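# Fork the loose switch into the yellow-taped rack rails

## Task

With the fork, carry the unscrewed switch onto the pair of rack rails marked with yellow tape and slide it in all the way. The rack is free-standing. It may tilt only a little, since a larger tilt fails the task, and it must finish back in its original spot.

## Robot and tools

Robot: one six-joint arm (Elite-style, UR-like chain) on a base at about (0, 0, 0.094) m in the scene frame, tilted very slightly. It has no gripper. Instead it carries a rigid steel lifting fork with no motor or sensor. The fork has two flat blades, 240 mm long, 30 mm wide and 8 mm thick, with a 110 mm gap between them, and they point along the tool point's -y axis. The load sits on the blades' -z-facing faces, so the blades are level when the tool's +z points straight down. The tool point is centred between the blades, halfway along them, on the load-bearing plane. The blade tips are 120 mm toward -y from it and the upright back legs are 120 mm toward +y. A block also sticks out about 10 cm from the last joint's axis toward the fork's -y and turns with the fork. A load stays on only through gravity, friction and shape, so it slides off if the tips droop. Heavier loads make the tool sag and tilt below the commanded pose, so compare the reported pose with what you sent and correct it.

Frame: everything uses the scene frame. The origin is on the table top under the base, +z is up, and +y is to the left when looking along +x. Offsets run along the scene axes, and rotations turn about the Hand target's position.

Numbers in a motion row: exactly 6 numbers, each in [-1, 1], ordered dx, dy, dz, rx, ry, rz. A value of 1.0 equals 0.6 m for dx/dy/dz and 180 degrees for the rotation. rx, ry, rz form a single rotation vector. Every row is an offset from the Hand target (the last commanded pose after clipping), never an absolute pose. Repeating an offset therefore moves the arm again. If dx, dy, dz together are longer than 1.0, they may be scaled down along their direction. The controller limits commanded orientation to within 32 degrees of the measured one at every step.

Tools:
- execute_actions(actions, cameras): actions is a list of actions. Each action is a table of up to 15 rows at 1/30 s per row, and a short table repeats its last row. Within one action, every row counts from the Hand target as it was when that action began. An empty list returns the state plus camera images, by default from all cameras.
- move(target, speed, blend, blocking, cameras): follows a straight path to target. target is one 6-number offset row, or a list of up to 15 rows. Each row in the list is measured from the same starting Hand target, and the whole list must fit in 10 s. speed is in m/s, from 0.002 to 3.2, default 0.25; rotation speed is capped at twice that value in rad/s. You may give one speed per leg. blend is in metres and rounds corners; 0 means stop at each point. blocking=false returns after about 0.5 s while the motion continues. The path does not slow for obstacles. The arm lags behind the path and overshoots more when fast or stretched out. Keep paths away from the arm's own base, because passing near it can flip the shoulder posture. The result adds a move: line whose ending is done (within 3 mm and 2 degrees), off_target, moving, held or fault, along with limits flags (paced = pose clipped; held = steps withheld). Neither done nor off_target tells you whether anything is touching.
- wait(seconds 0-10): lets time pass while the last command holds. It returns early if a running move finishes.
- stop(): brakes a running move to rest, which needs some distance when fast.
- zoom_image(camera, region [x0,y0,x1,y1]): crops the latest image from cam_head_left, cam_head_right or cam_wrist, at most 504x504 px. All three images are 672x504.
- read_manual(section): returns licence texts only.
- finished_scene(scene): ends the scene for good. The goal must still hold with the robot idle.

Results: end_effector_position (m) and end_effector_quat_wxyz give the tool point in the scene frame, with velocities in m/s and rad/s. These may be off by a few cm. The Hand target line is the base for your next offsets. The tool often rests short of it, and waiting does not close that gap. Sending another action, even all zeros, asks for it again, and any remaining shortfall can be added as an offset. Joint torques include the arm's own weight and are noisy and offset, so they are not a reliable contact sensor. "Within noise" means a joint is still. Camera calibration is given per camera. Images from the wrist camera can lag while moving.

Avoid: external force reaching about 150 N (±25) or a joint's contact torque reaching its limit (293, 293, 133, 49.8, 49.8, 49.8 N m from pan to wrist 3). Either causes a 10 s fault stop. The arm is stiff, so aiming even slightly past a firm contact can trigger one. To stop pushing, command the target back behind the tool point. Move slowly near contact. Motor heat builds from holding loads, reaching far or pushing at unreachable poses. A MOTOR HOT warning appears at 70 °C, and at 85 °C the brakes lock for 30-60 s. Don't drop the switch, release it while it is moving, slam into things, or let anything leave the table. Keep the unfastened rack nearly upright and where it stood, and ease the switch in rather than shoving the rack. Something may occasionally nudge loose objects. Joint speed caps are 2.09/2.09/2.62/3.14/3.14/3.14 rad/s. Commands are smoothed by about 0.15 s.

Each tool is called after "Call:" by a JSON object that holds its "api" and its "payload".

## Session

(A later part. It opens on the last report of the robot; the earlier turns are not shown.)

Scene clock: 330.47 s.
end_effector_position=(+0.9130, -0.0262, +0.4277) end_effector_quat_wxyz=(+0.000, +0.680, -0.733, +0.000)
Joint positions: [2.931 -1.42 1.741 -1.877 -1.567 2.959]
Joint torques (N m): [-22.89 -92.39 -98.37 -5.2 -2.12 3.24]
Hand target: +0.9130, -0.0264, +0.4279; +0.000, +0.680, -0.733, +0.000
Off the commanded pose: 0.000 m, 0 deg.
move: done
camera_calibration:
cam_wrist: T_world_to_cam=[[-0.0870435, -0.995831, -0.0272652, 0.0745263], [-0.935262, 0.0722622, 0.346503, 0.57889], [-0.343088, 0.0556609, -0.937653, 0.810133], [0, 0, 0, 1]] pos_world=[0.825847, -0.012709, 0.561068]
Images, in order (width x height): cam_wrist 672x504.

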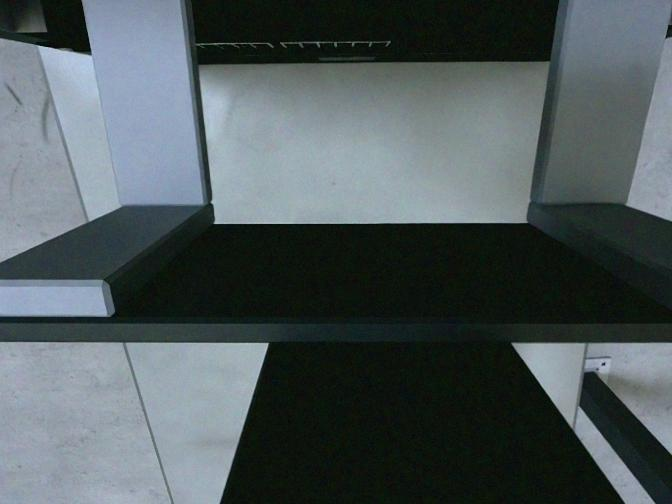

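Call:
{"api": "move", "payload": {"target": [0.0, 0, 0.0133, 0, 0, 0], "speed": 0.02}}

Call:
{"api": "move", "payload": {"target": [0.0, 0, 0.0133, 0, 0, 0], "speed": 0.02, "cameras": ["all"]}}

Call:
{"api": "zoom_image", "payload": {"camera": "cam_head_left", "region": [300, 100, 440, 240]}}

Call:
{"api": "zoom_image", "payload": {"camera": "cam_head_right", "region": [300, 100, 440, 240]}}

Scene clock: 336.33 s.
end_effector_position=(+0.9130, -0.0265, +0.4357) end_effector_quat_wxyz=(+0.000, +0.680, -0.733, +0.000)
Joint positions: [2.931 -1.424 1.731 -1.863 -1.567 2.959]
Joint torques (N m): [-22.13 -92.46 -98.5 -5.39 -2.09 1.48]
Hand target: +0.9130, -0.0264, +0.4359; +0.000, +0.680, -0.733, +0.000
Off the commanded pose: 0.000 m, 0 deg.
move: done

Scene clock: 337.10 s.
end_effector_position=(+0.9130, -0.0265, +0.4436) end_effector_quat_wxyz=(+0.000, +0.680, -0.733, +0.000)
Joint positions: [2.931 -1.428 1.721 -1.849 -1.567 2.959]
Joint torques (N m): [-19.71 -127.88 -143.8 -18.83 3.41 -1.7]
Hand target: +0.9130, -0.0264, +0.4439; +0.000, +0.680, -0.733, +0.000
Off the commanded pose: 0.000 m, 0 deg.
move: done
camera_calibration:
cam_wrist: T_world_to_cam=[[-0.0874585, -0.995796, -0.0272134, 0.0750708], [-0.935193, 0.0726638, 0.346603, 0.573319], [-0.343169, 0.0557632, -0.937617, 0.825006], [0, 0, 0, 1]] pos_world=[0.825846, -0.0129093, 0.576868]

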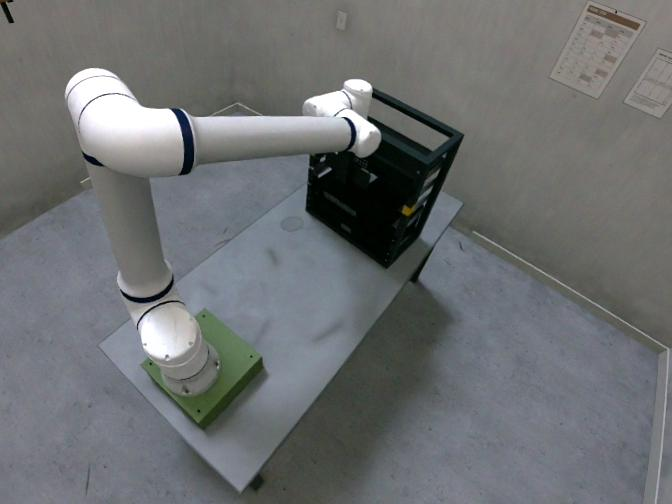

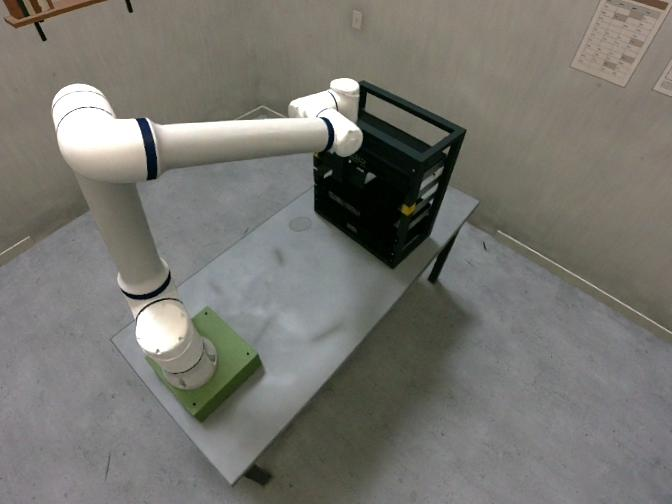

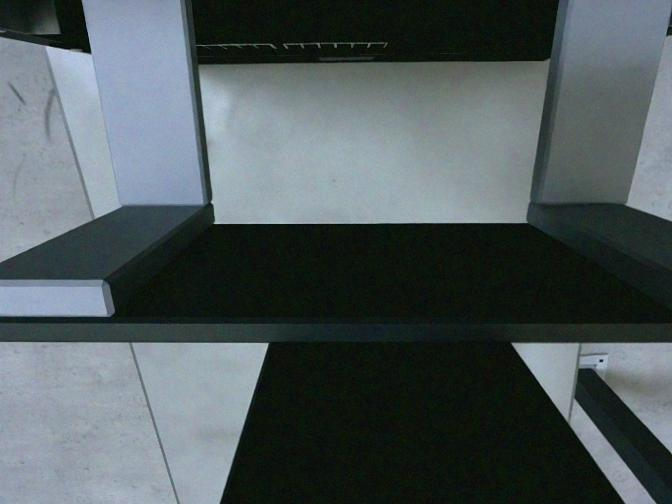

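Scaled by 3.600.

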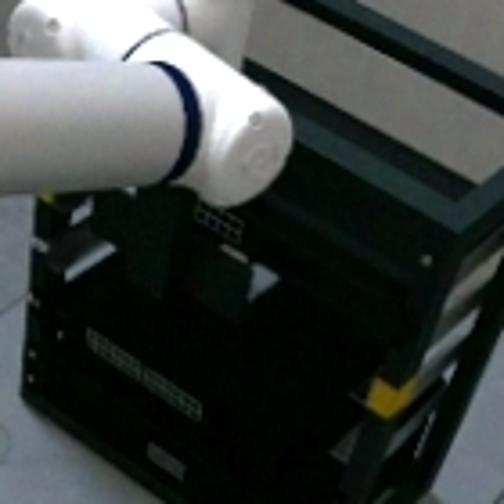

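Scaled by 3.600.

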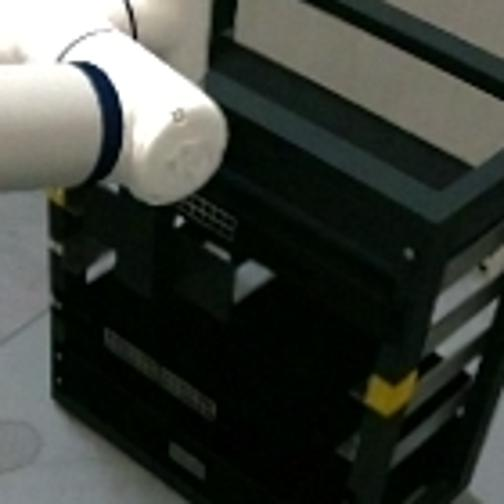

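Call:
{"api": "move", "payload": {"target": [0.0, 0, 0.0083, 0, 0, 0], "speed": 0.02, "cameras": ["all"]}}

Call:
{"api": "zoom_image", "payload": {"camera": "cam_head_left", "region": [300, 100, 440, 240]}}

Call:
{"api": "zoom_image", "payload": {"camera": "cam_head_right", "region": [330, 130, 390, 190]}}

Scene clock: 342.70 s.
end_effector_position=(+0.9130, -0.0264, +0.4487) end_effector_quat_wxyz=(+0.000, +0.680, -0.733, +0.000)
Joint positions: [2.931 -1.43 1.714 -1.84 -1.567 2.959]
Joint torques (N m): [-17.79 -126.82 -142.41 -18.22 3.49 -1.93]
Hand target: +0.9130, -0.0264, +0.4489; +0.000, +0.680, -0.733, +0.000
Off the commanded pose: 0.000 m, 0 deg.
move: done
camera_calibration:
cam_wrist: T_world_to_cam=[[-0.087451, -0.995797, -0.0272249, 0.07521], [-0.935226, 0.072658, 0.346515, 0.57163], [-0.34308, 0.0557645, -0.937649, 0.829734], [0, 0, 0, 1]] pos_world=[0.825846, -0.0129093, 0.581968]

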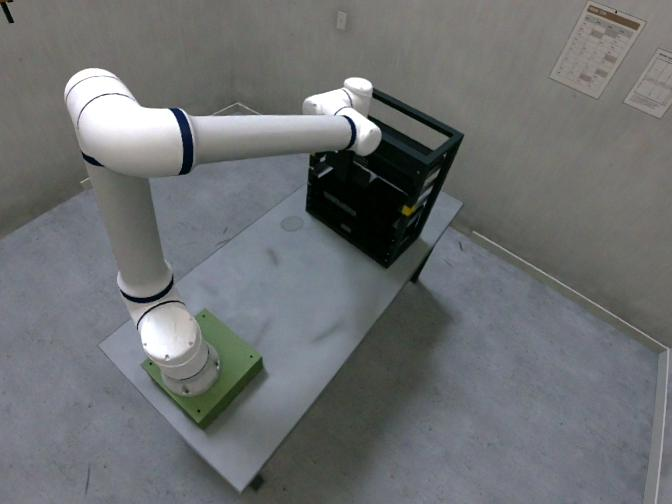

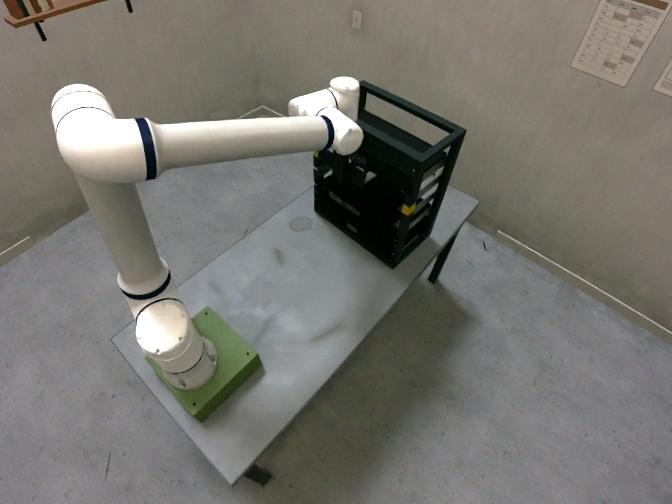

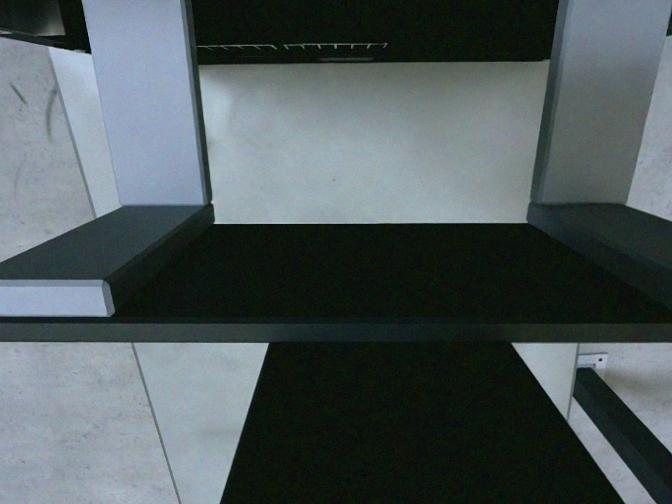

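Scaled by 3.600.

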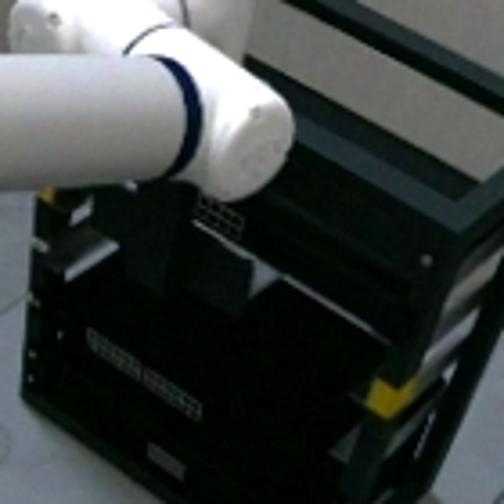

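Scaled by 8.400.

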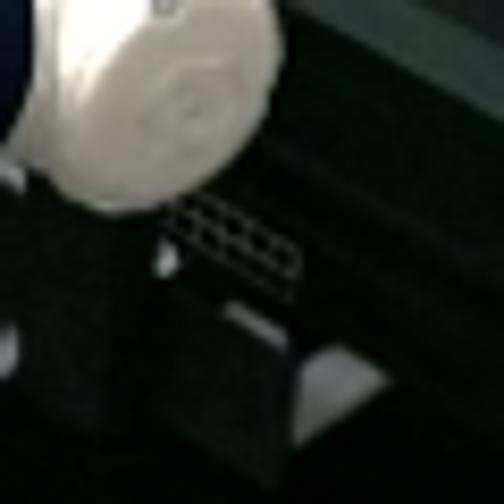

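Call:
{"api": "move", "payload": {"target": [-0.158, 0.0117, 0, 0, 0, 0], "speed": 0.08, "cameras": ["all"]}}

Call:
{"api": "zoom_image", "payload": {"camera": "cam_head_left", "region": [280, 80, 440, 240]}}

Call:
{"api": "zoom_image", "payload": {"camera": "cam_head_right", "region": [280, 80, 440, 240]}}

Scene clock: 350.53 s.
end_effector_position=(+0.8184, -0.0195, +0.4489) end_effector_quat_wxyz=(+0.000, +0.680, -0.733, +0.000)
Joint positions: [2.904 -1.587 1.879 -1.848 -1.567 2.932]
Joint torques (N m): [-23.3 -106.67 -117.58 -18.48 1.57 -2.3]
Hand target: +0.8182, -0.0194, +0.4489; +0.000, +0.680, -0.733, +0.000
Off the commanded pose: 0.000 m, 0 deg.
move: done
camera_calibration:
cam_wrist: T_world_to_cam=[[-0.087451, -0.995797, -0.0272249, 0.0739132], [-0.935226, 0.072658, 0.346515, 0.48258], [-0.34308, 0.0557645, -0.937649, 0.797075], [0, 0, 0, 1]] pos_world=[0.731246, -0.00590932, 0.582168]

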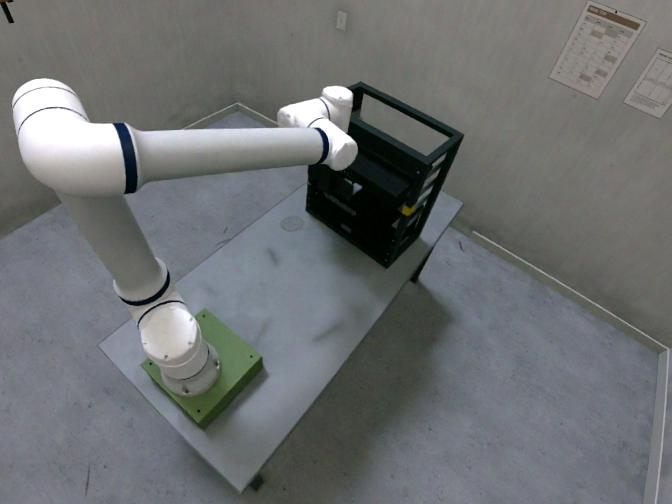

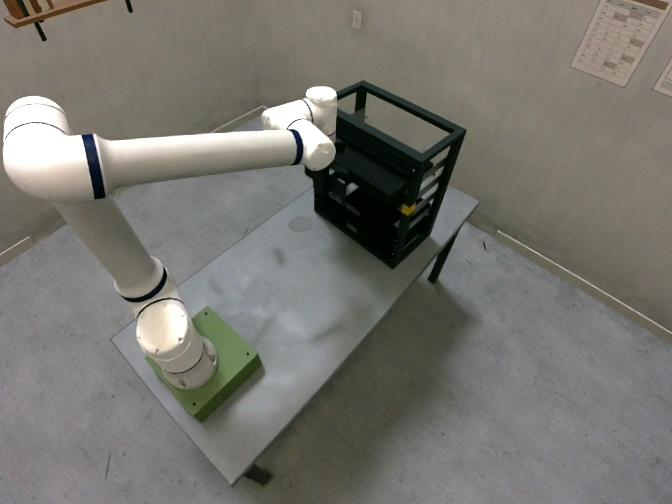

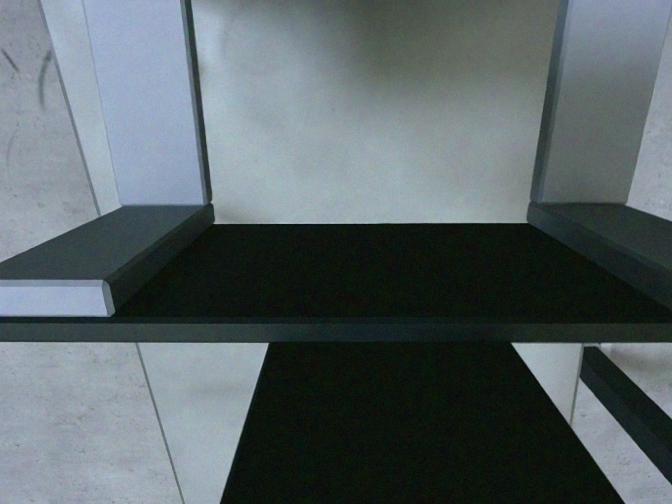

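Scaled by 3.150.

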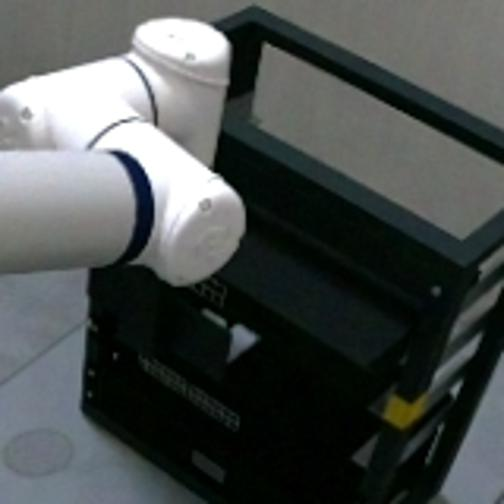

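Scaled by 3.150.

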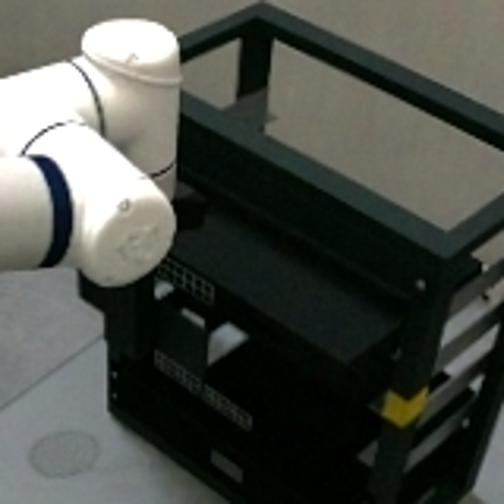

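Call:
{"api": "move", "payload": {"target": [0, 0, -0.0317, 0, 0, 0], "speed": 0.02, "cameras": ["cam_head_right"]}}

Call:
{"api": "zoom_image", "payload": {"camera": "cam_head_right", "region": [280, 80, 440, 240]}}

Scene clock: 353.77 s.
end_effector_position=(+0.8182, -0.0195, +0.4301) end_effector_quat_wxyz=(+0.000, +0.680, -0.733, +0.000)
Joint positions: [2.904 -1.578 1.905 -1.883 -1.567 2.932]
Joint torques (N m): [2.59 -47.62 -73.93 -10.28 -1.18 2.93]
Hand target: +0.8182, -0.0194, +0.4298; +0.000, +0.680, -0.733, +0.000
Off the commanded pose: 0.000 m, 0 deg.
move: done
Images, in order (width x height): cam_head_right 672x504.

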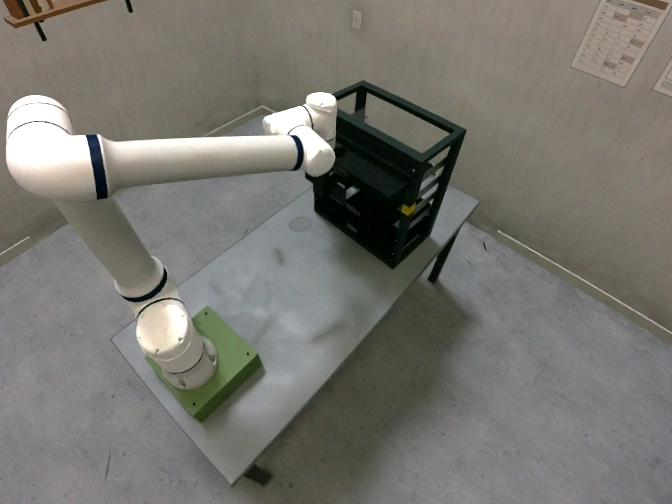

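Scaled by 3.150.

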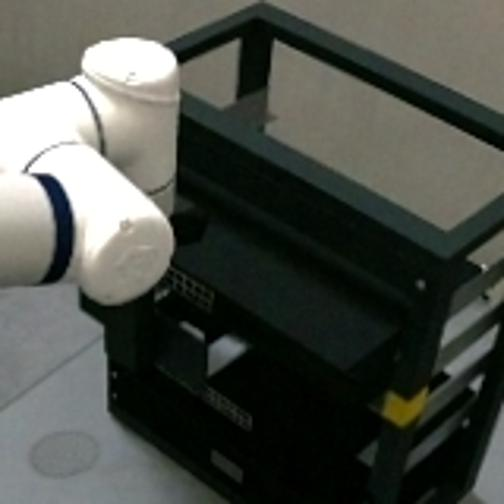

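Call:
{"api": "move", "payload": {"target": [0.1213, -0.009, 0, 0, 0, 0], "speed": 0.05, "cameras": ["cam_wrist", "cam_head_right"]}}

Call:
{"api": "zoom_image", "payload": {"camera": "cam_head_right", "region": [280, 80, 440, 240]}}

Scene clock: 360.60 s.
end_effector_position=(+0.8908, -0.0248, +0.4298) end_effector_quat_wxyz=(+0.000, +0.680, -0.733, +0.000)
Joint positions: [2.925 -1.458 1.779 -1.878 -1.567 2.953]
Joint torques (N m): [9.83 -59.28 -99.83 -5.62 1.45 3.4]
Hand target: +0.8910, -0.0248, +0.4298; +0.000, +0.680, -0.733, +0.000
Off the commanded pose: 0.000 m, 0 deg.
move: done
camera_calibration:
cam_wrist: T_world_to_cam=[[-0.0874525, -0.995796, -0.0272331, 0.0744555], [-0.935259, 0.0726619, 0.346427, 0.557334], [-0.342992, 0.0557659, -0.937682, 0.804342], [0, 0, 0, 1]] pos_world=[0.803646, -0.0112093, 0.563169]
Images, in order (width x height): cam_head_right 672x504, cam_wrist 672x504.

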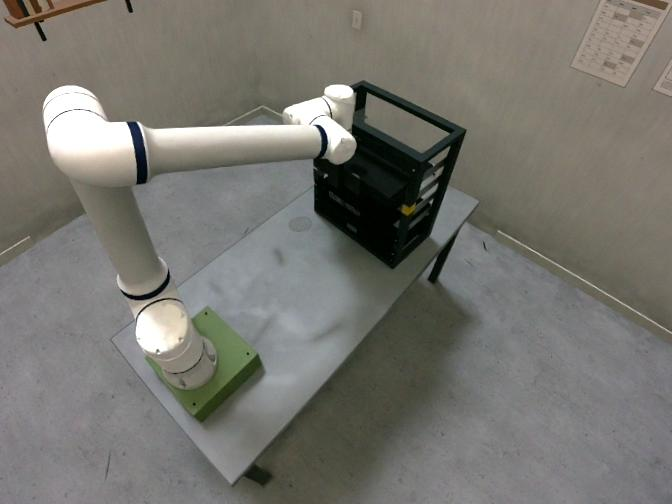

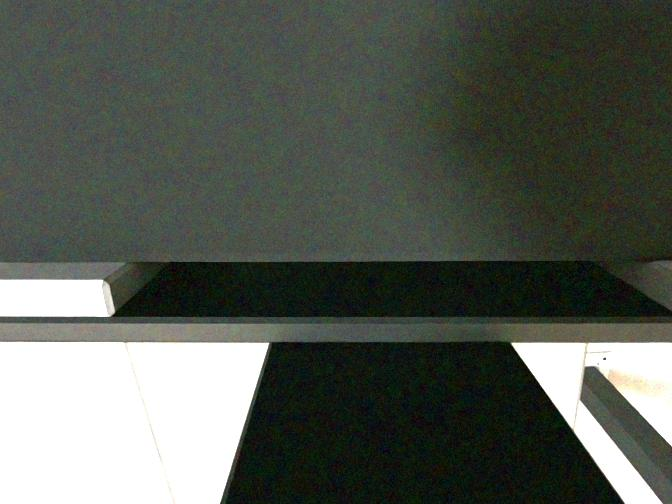

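Scaled by 3.150.

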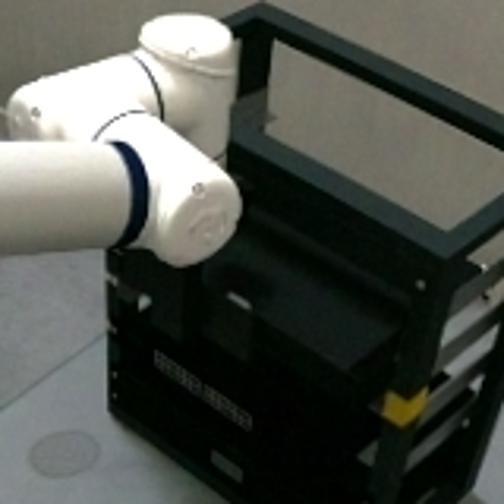

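Call:
{"api": "move", "payload": {"target": [0, 0, 0.0317, 0, 0, 0], "speed": 0.02, "cameras": ["cam_wrist", "cam_head_right"]}}

Scene clock: 381.67 s.
end_effector_position=(+0.8910, -0.0248, +0.4487) end_effector_quat_wxyz=(+0.000, +0.680, -0.733, +0.000) end_effector_velocity=(-0.001, +0.000, +0.001) end_effector_angular_velocity=(+0.000, +0.002, +0.000)
Joint positions: [2.925 -1.466 1.754 -1.845 -1.567 2.953]
Joint velocities: [0 -0.001 -0.002 0.005 0 0]
Joint torques (N m): [-16.53 -120.24 -139.28 -16.05 3.41 -1.59]
Hand target: +0.8910, -0.0248, +0.4489; +0.000, +0.680, -0.733, +0.000
Off the commanded pose: 0.000 m, 0 deg.
move: done
camera_calibration:
cam_wrist: T_world_to_cam=[[-0.0874525, -0.995796, -0.0272331, 0.074985], [-0.935259, 0.0726619, 0.346427, 0.551009], [-0.342992, 0.0557659, -0.937682, 0.822039], [0, 0, 0, 1]] pos_world=[0.803846, -0.0112093, 0.581969]
Images, in order (width x height): cam_head_right 672x504, cam_wrist 672x504.

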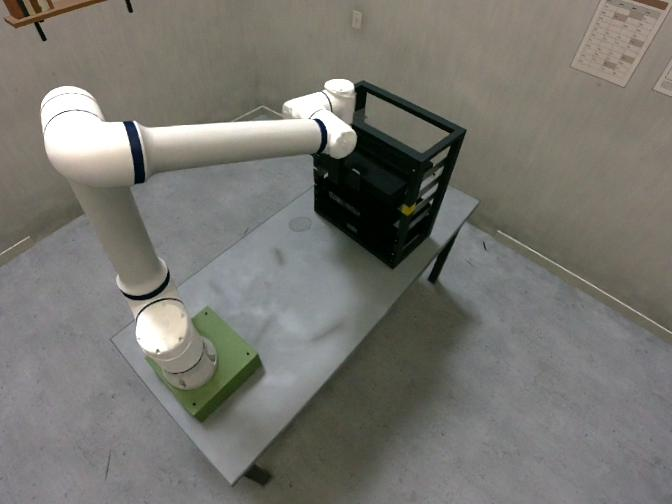

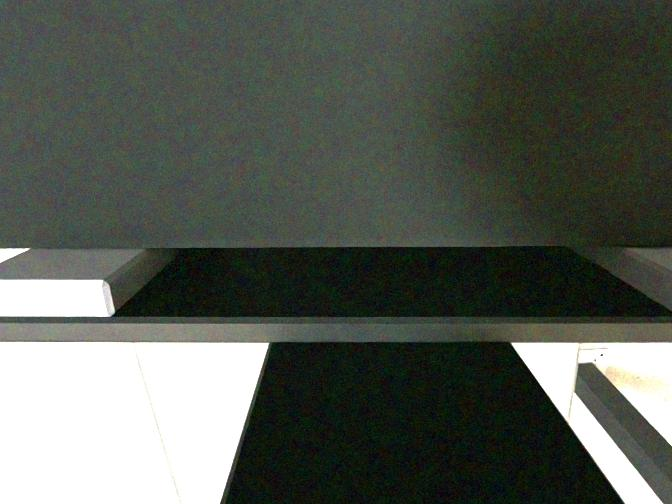

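Call:
{"api": "move", "payload": {"target": [-0.3657, 0.0272, 0, 0, 0, 0], "speed": 0.12, "cameras": ["all"]}}

Call:
{"api": "zoom_image", "payload": {"camera": "cam_head_right", "region": [230, 80, 450, 300]}}

Call:
{"api": "zoom_image", "payload": {"camera": "cam_head_left", "region": [230, 80, 450, 300]}}

Scene clock: 387.33 s.
end_effector_position=(+0.6717, -0.0085, +0.4489) end_effector_quat_wxyz=(+0.000, +0.680, -0.733, +0.000)
Joint positions: [2.844 -1.853 2.097 -1.801 -1.568 2.872]
Joint torques (N m): [-22.2 -71.19 -115.1 -15.68 2.91 -2.18]
Hand target: +0.6716, -0.0085, +0.4489; +0.000, +0.680, -0.733, +0.000
Off the commanded pose: 0.000 m, 0 deg.
move: done
camera_calibration:
cam_wrist: T_world_to_cam=[[-0.087451, -0.995797, -0.0272249, 0.0720466], [-0.935226, 0.072658, 0.346515, 0.344676], [-0.34308, 0.0557645, -0.937649, 0.746166], [0, 0, 0, 1]] pos_world=[0.584646, 0.00509068, 0.582168]

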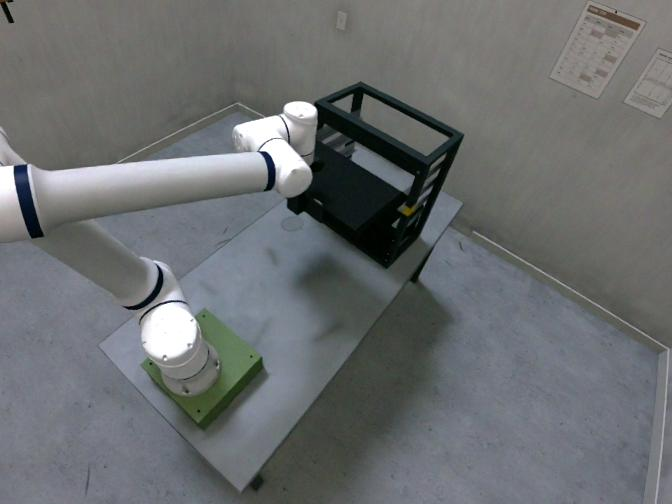

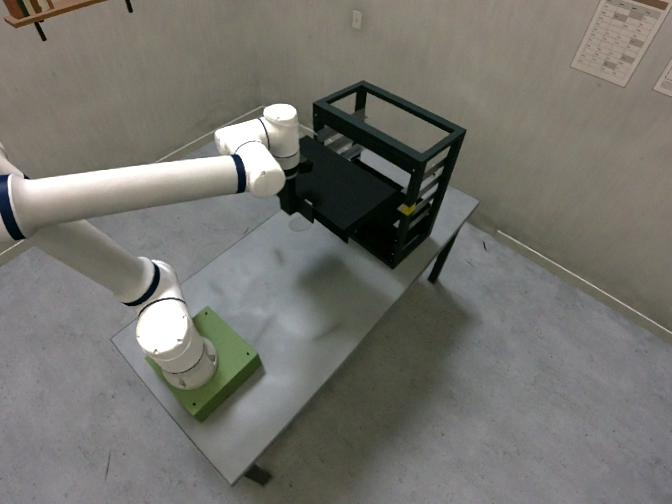

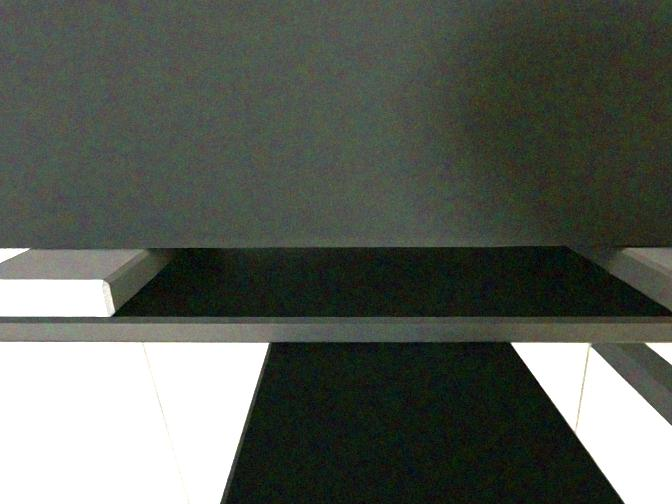

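Scaled by 2.291.

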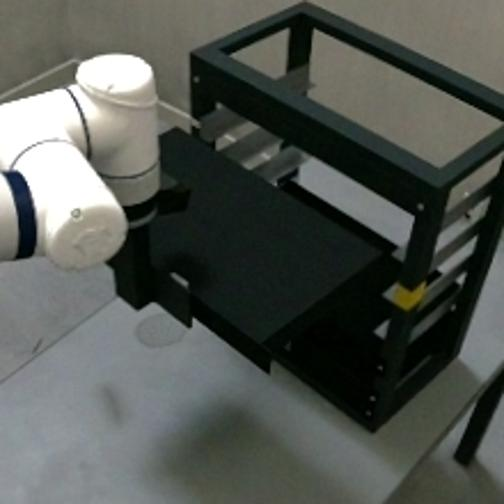

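Scaled by 2.291.

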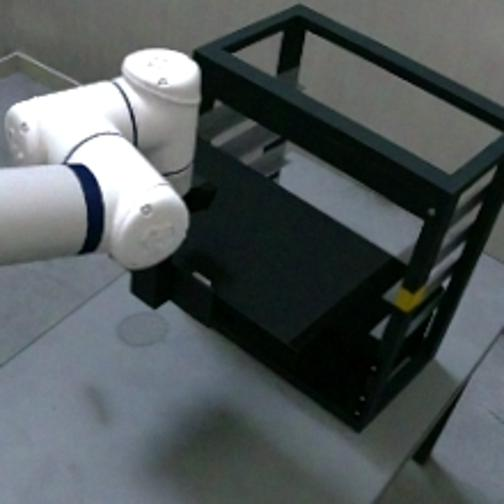

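Call:
{"api": "move", "payload": {"target": [0, 0, -0.1415, 0, 0, 0], "speed": 0.1, "cameras": ["all"]}}

Call:
{"api": "zoom_image", "payload": {"camera": "cam_head_right", "region": [280, 80, 450, 250]}}

Call:
{"api": "zoom_image", "payload": {"camera": "cam_head_left", "region": [280, 80, 450, 250]}}

Scene clock: 412.97 s.
end_effector_position=(+0.6716, -0.0085, +0.3641) end_effector_quat_wxyz=(+0.000, +0.680, -0.733, +0.000)
Joint positions: [2.844 -1.801 2.218 -1.972 -1.568 2.872]
Joint torques (N m): [10.23 -45.22 -109.72 -20.52 1.71 3.47]
Hand target: +0.6716, -0.0085, +0.3640; +0.000, +0.680, -0.733, +0.000
Off the commanded pose: 0.000 m, 0 deg.
move: done
camera_calibration:
cam_wrist: T_world_to_cam=[[-0.0874525, -0.995796, -0.0272331, 0.0697282], [-0.935259, 0.0726619, 0.346427, 0.373902], [-0.342992, 0.0557659, -0.937682, 0.666643], [0, 0, 0, 1]] pos_world=[0.584446, 0.00509067, 0.497469]

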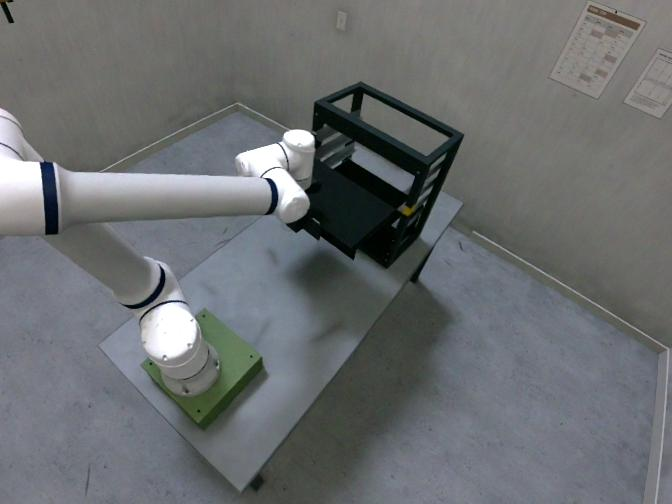

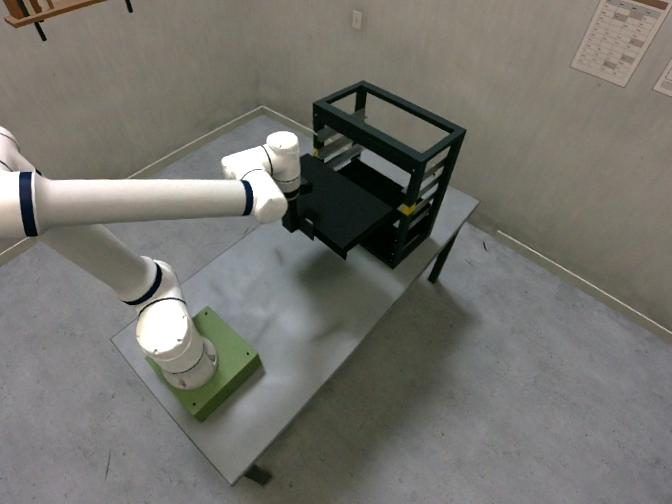

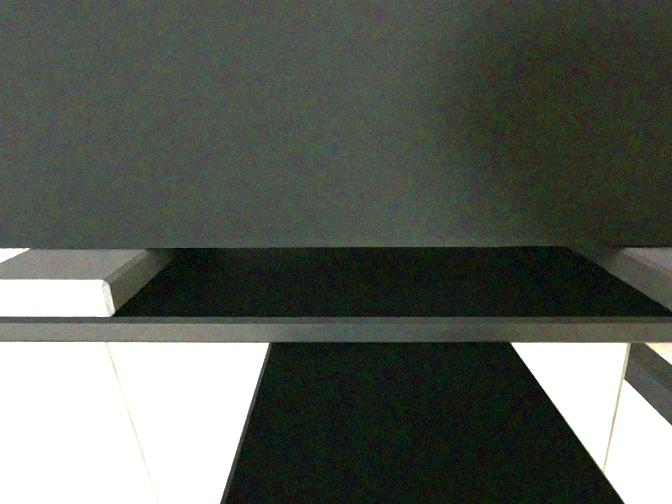

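Scaled by 2.965.

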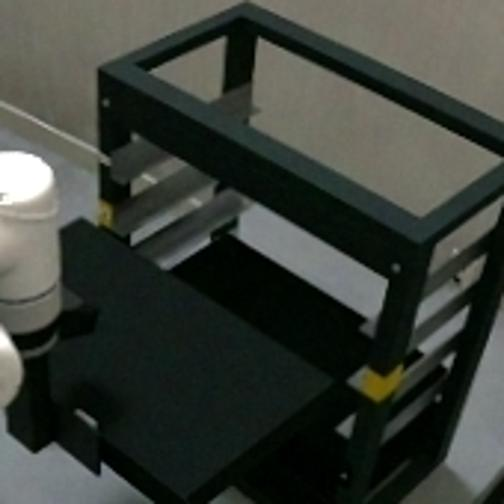

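Scaled by 2.965.

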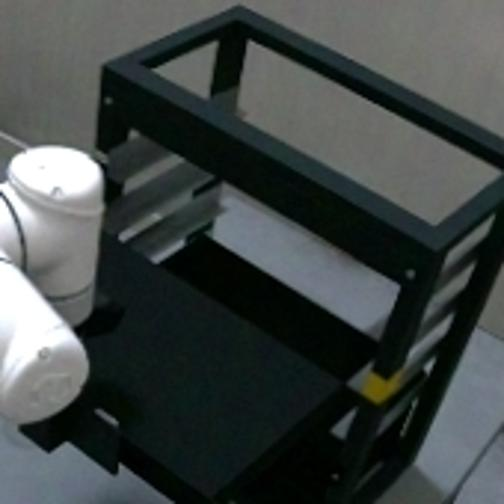

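Call:
{"api": "move", "payload": {"target": [0.1667, -0.0124, 0, 0, 0, 0], "speed": 0.08, "cameras": ["cam_head_left", "cam_head_right"]}}

Call:
{"api": "zoom_image", "payload": {"camera": "cam_head_right", "region": [300, 100, 440, 240]}}

Call:
{"api": "zoom_image", "payload": {"camera": "cam_head_left", "region": [300, 100, 440, 240]}}

Scene clock: 418.13 s.
end_effector_position=(+0.7714, -0.0159, +0.3640) end_effector_quat_wxyz=(+0.000, +0.680, -0.733, +0.000)
Joint positions: [2.888 -1.616 2.065 -2.006 -1.568 2.917]
Joint torques (N m): [10.11 -68.52 -132.45 -20.53 1.71 3.33]
Hand target: +0.7716, -0.0159, +0.3640; +0.000, +0.680, -0.733, +0.000
Off the commanded pose: 0.000 m, 0 deg.
move: done
Images, in order (width x height): cam_head_left 672x504, cam_head_right 672x504.

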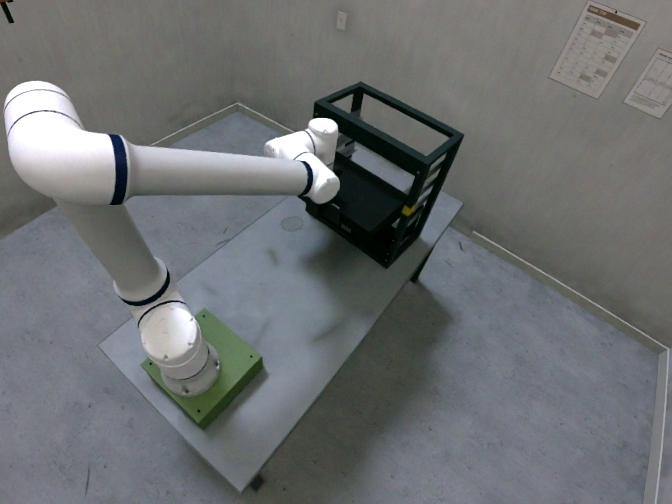

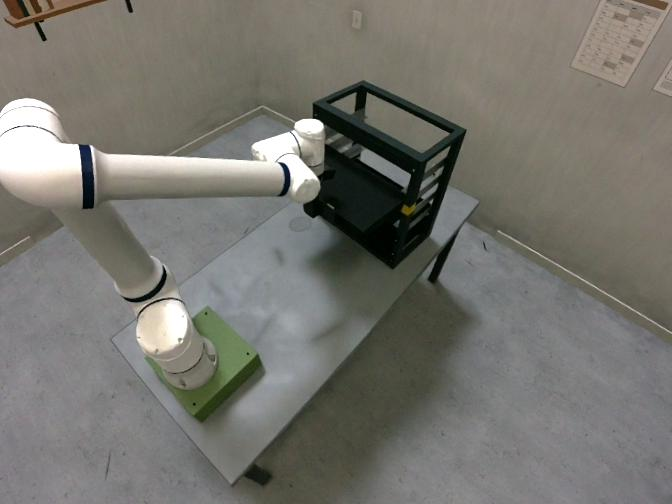

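Scaled by 3.600.

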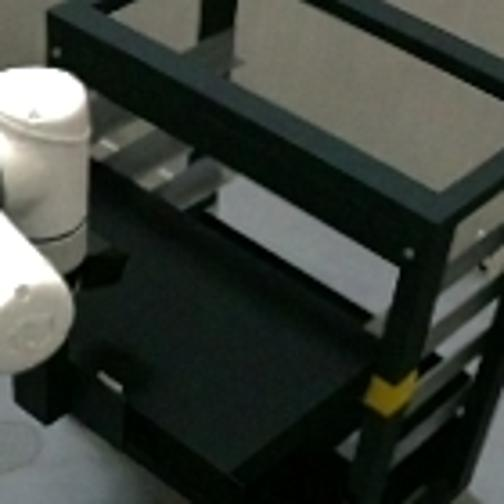

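Scaled by 3.600.

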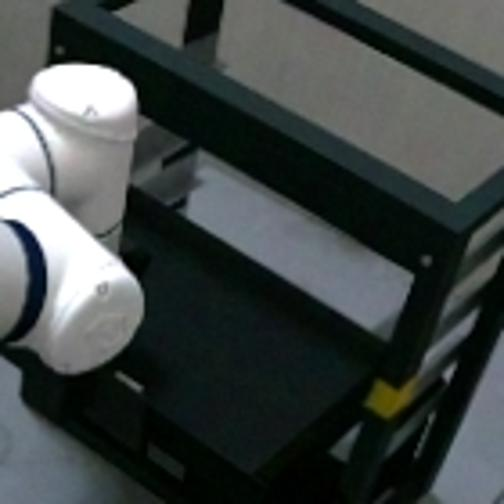

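Call:
{"api": "move", "payload": {"target": [0.23, -0.0171, 0, 0, 0, 0], "speed": 0.08, "cameras": ["all"]}}

Call:
{"api": "zoom_image", "payload": {"camera": "cam_head_right", "region": [300, 100, 440, 240]}}

Call:
{"api": "zoom_image", "payload": {"camera": "cam_head_left", "region": [300, 100, 440, 240]}}

Scene clock: 423.17 s.
end_effector_position=(+0.9094, -0.0262, +0.3640) end_effector_quat_wxyz=(+0.000, +0.680, -0.733, +0.000)
Joint positions: [2.93 -1.388 1.823 -1.991 -1.567 2.958]
Joint torques (N m): [9.68 -96.9 -134.45 -15.98 1.33 3.28]
Hand target: +0.9096, -0.0262, +0.3640; +0.000, +0.680, -0.733, +0.000
Off the commanded pose: 0.000 m, 0 deg.
move: done
camera_calibration:
cam_wrist: T_world_to_cam=[[-0.0874844, -0.995791, -0.0273274, 0.0729663], [-0.935256, 0.072659, 0.346434, 0.597656], [-0.34299, 0.0558657, -0.937676, 0.749003], [0, 0, 0, 1]] pos_world=[0.822246, -0.0126095, 0.497268]

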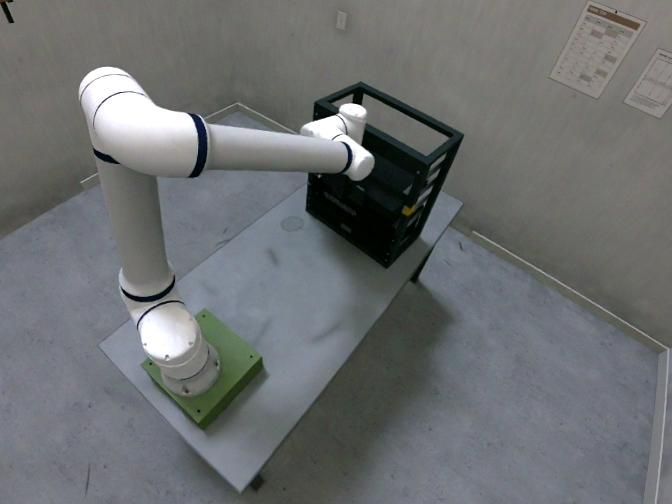

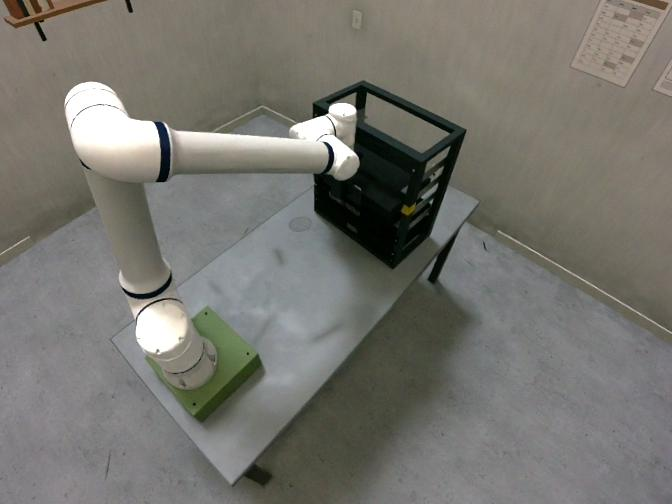

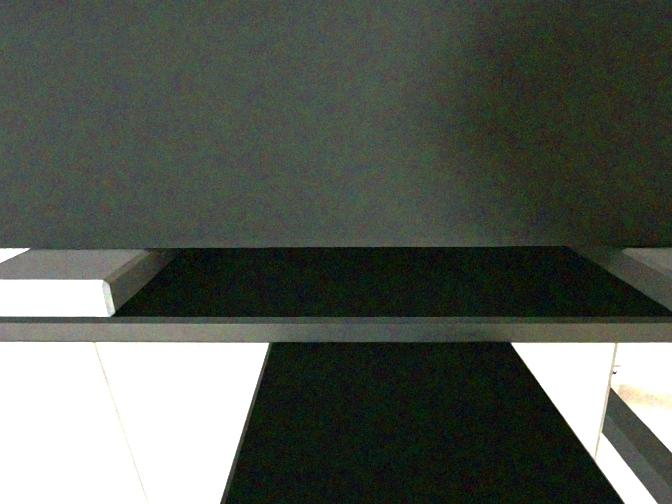

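Scaled by 3.600.

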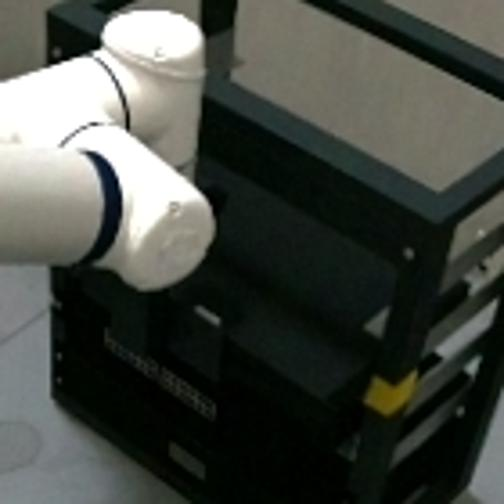

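Scaled by 3.600.

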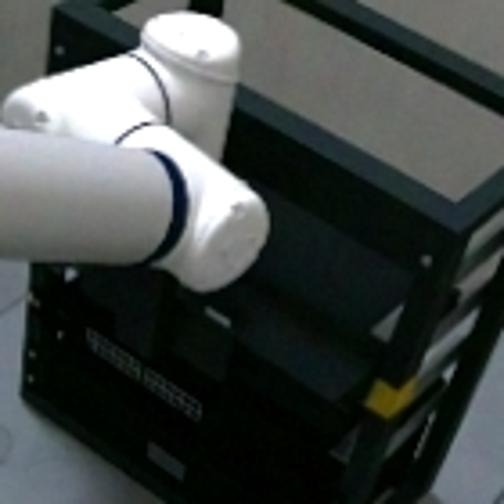

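Call:
{"api": "move", "payload": {"target": [[0, 0, -0.0333, 0, 0, 0]], "speed": 0.02, "cameras": ["cam_wrist"]}}

Scene clock: 428.67 s.
end_effector_position=(+0.9096, -0.0262, +0.3442) end_effector_quat_wxyz=(+0.000, +0.680, -0.733, +0.000)
Joint positions: [2.93 -1.374 1.844 -2.026 -1.567 2.958]
Joint torques (N m): [4.93 -65 -70.37 -10.36 1.36 3.35]
Hand target: +0.9096, -0.0262, +0.3440; +0.000, +0.680, -0.733, +0.000
Off the commanded pose: 0.000 m, 0 deg.
move: done
camera_calibration:
cam_wrist: T_world_to_cam=[[-0.0874512, -0.995796, -0.0272336, 0.0723734], [-0.935259, 0.0726604, 0.346427, 0.604673], [-0.342992, 0.0557659, -0.937682, 0.730603], [0, 0, 0, 1]] pos_world=[0.822446, -0.0126093, 0.477569]
Images, in order (width x height): cam_wrist 672x504.

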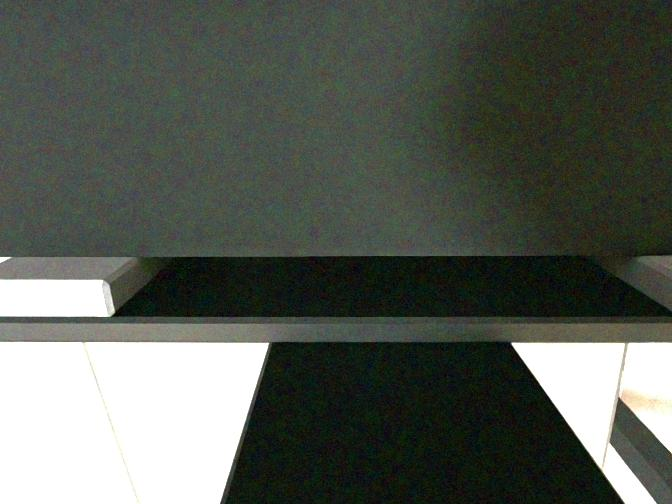

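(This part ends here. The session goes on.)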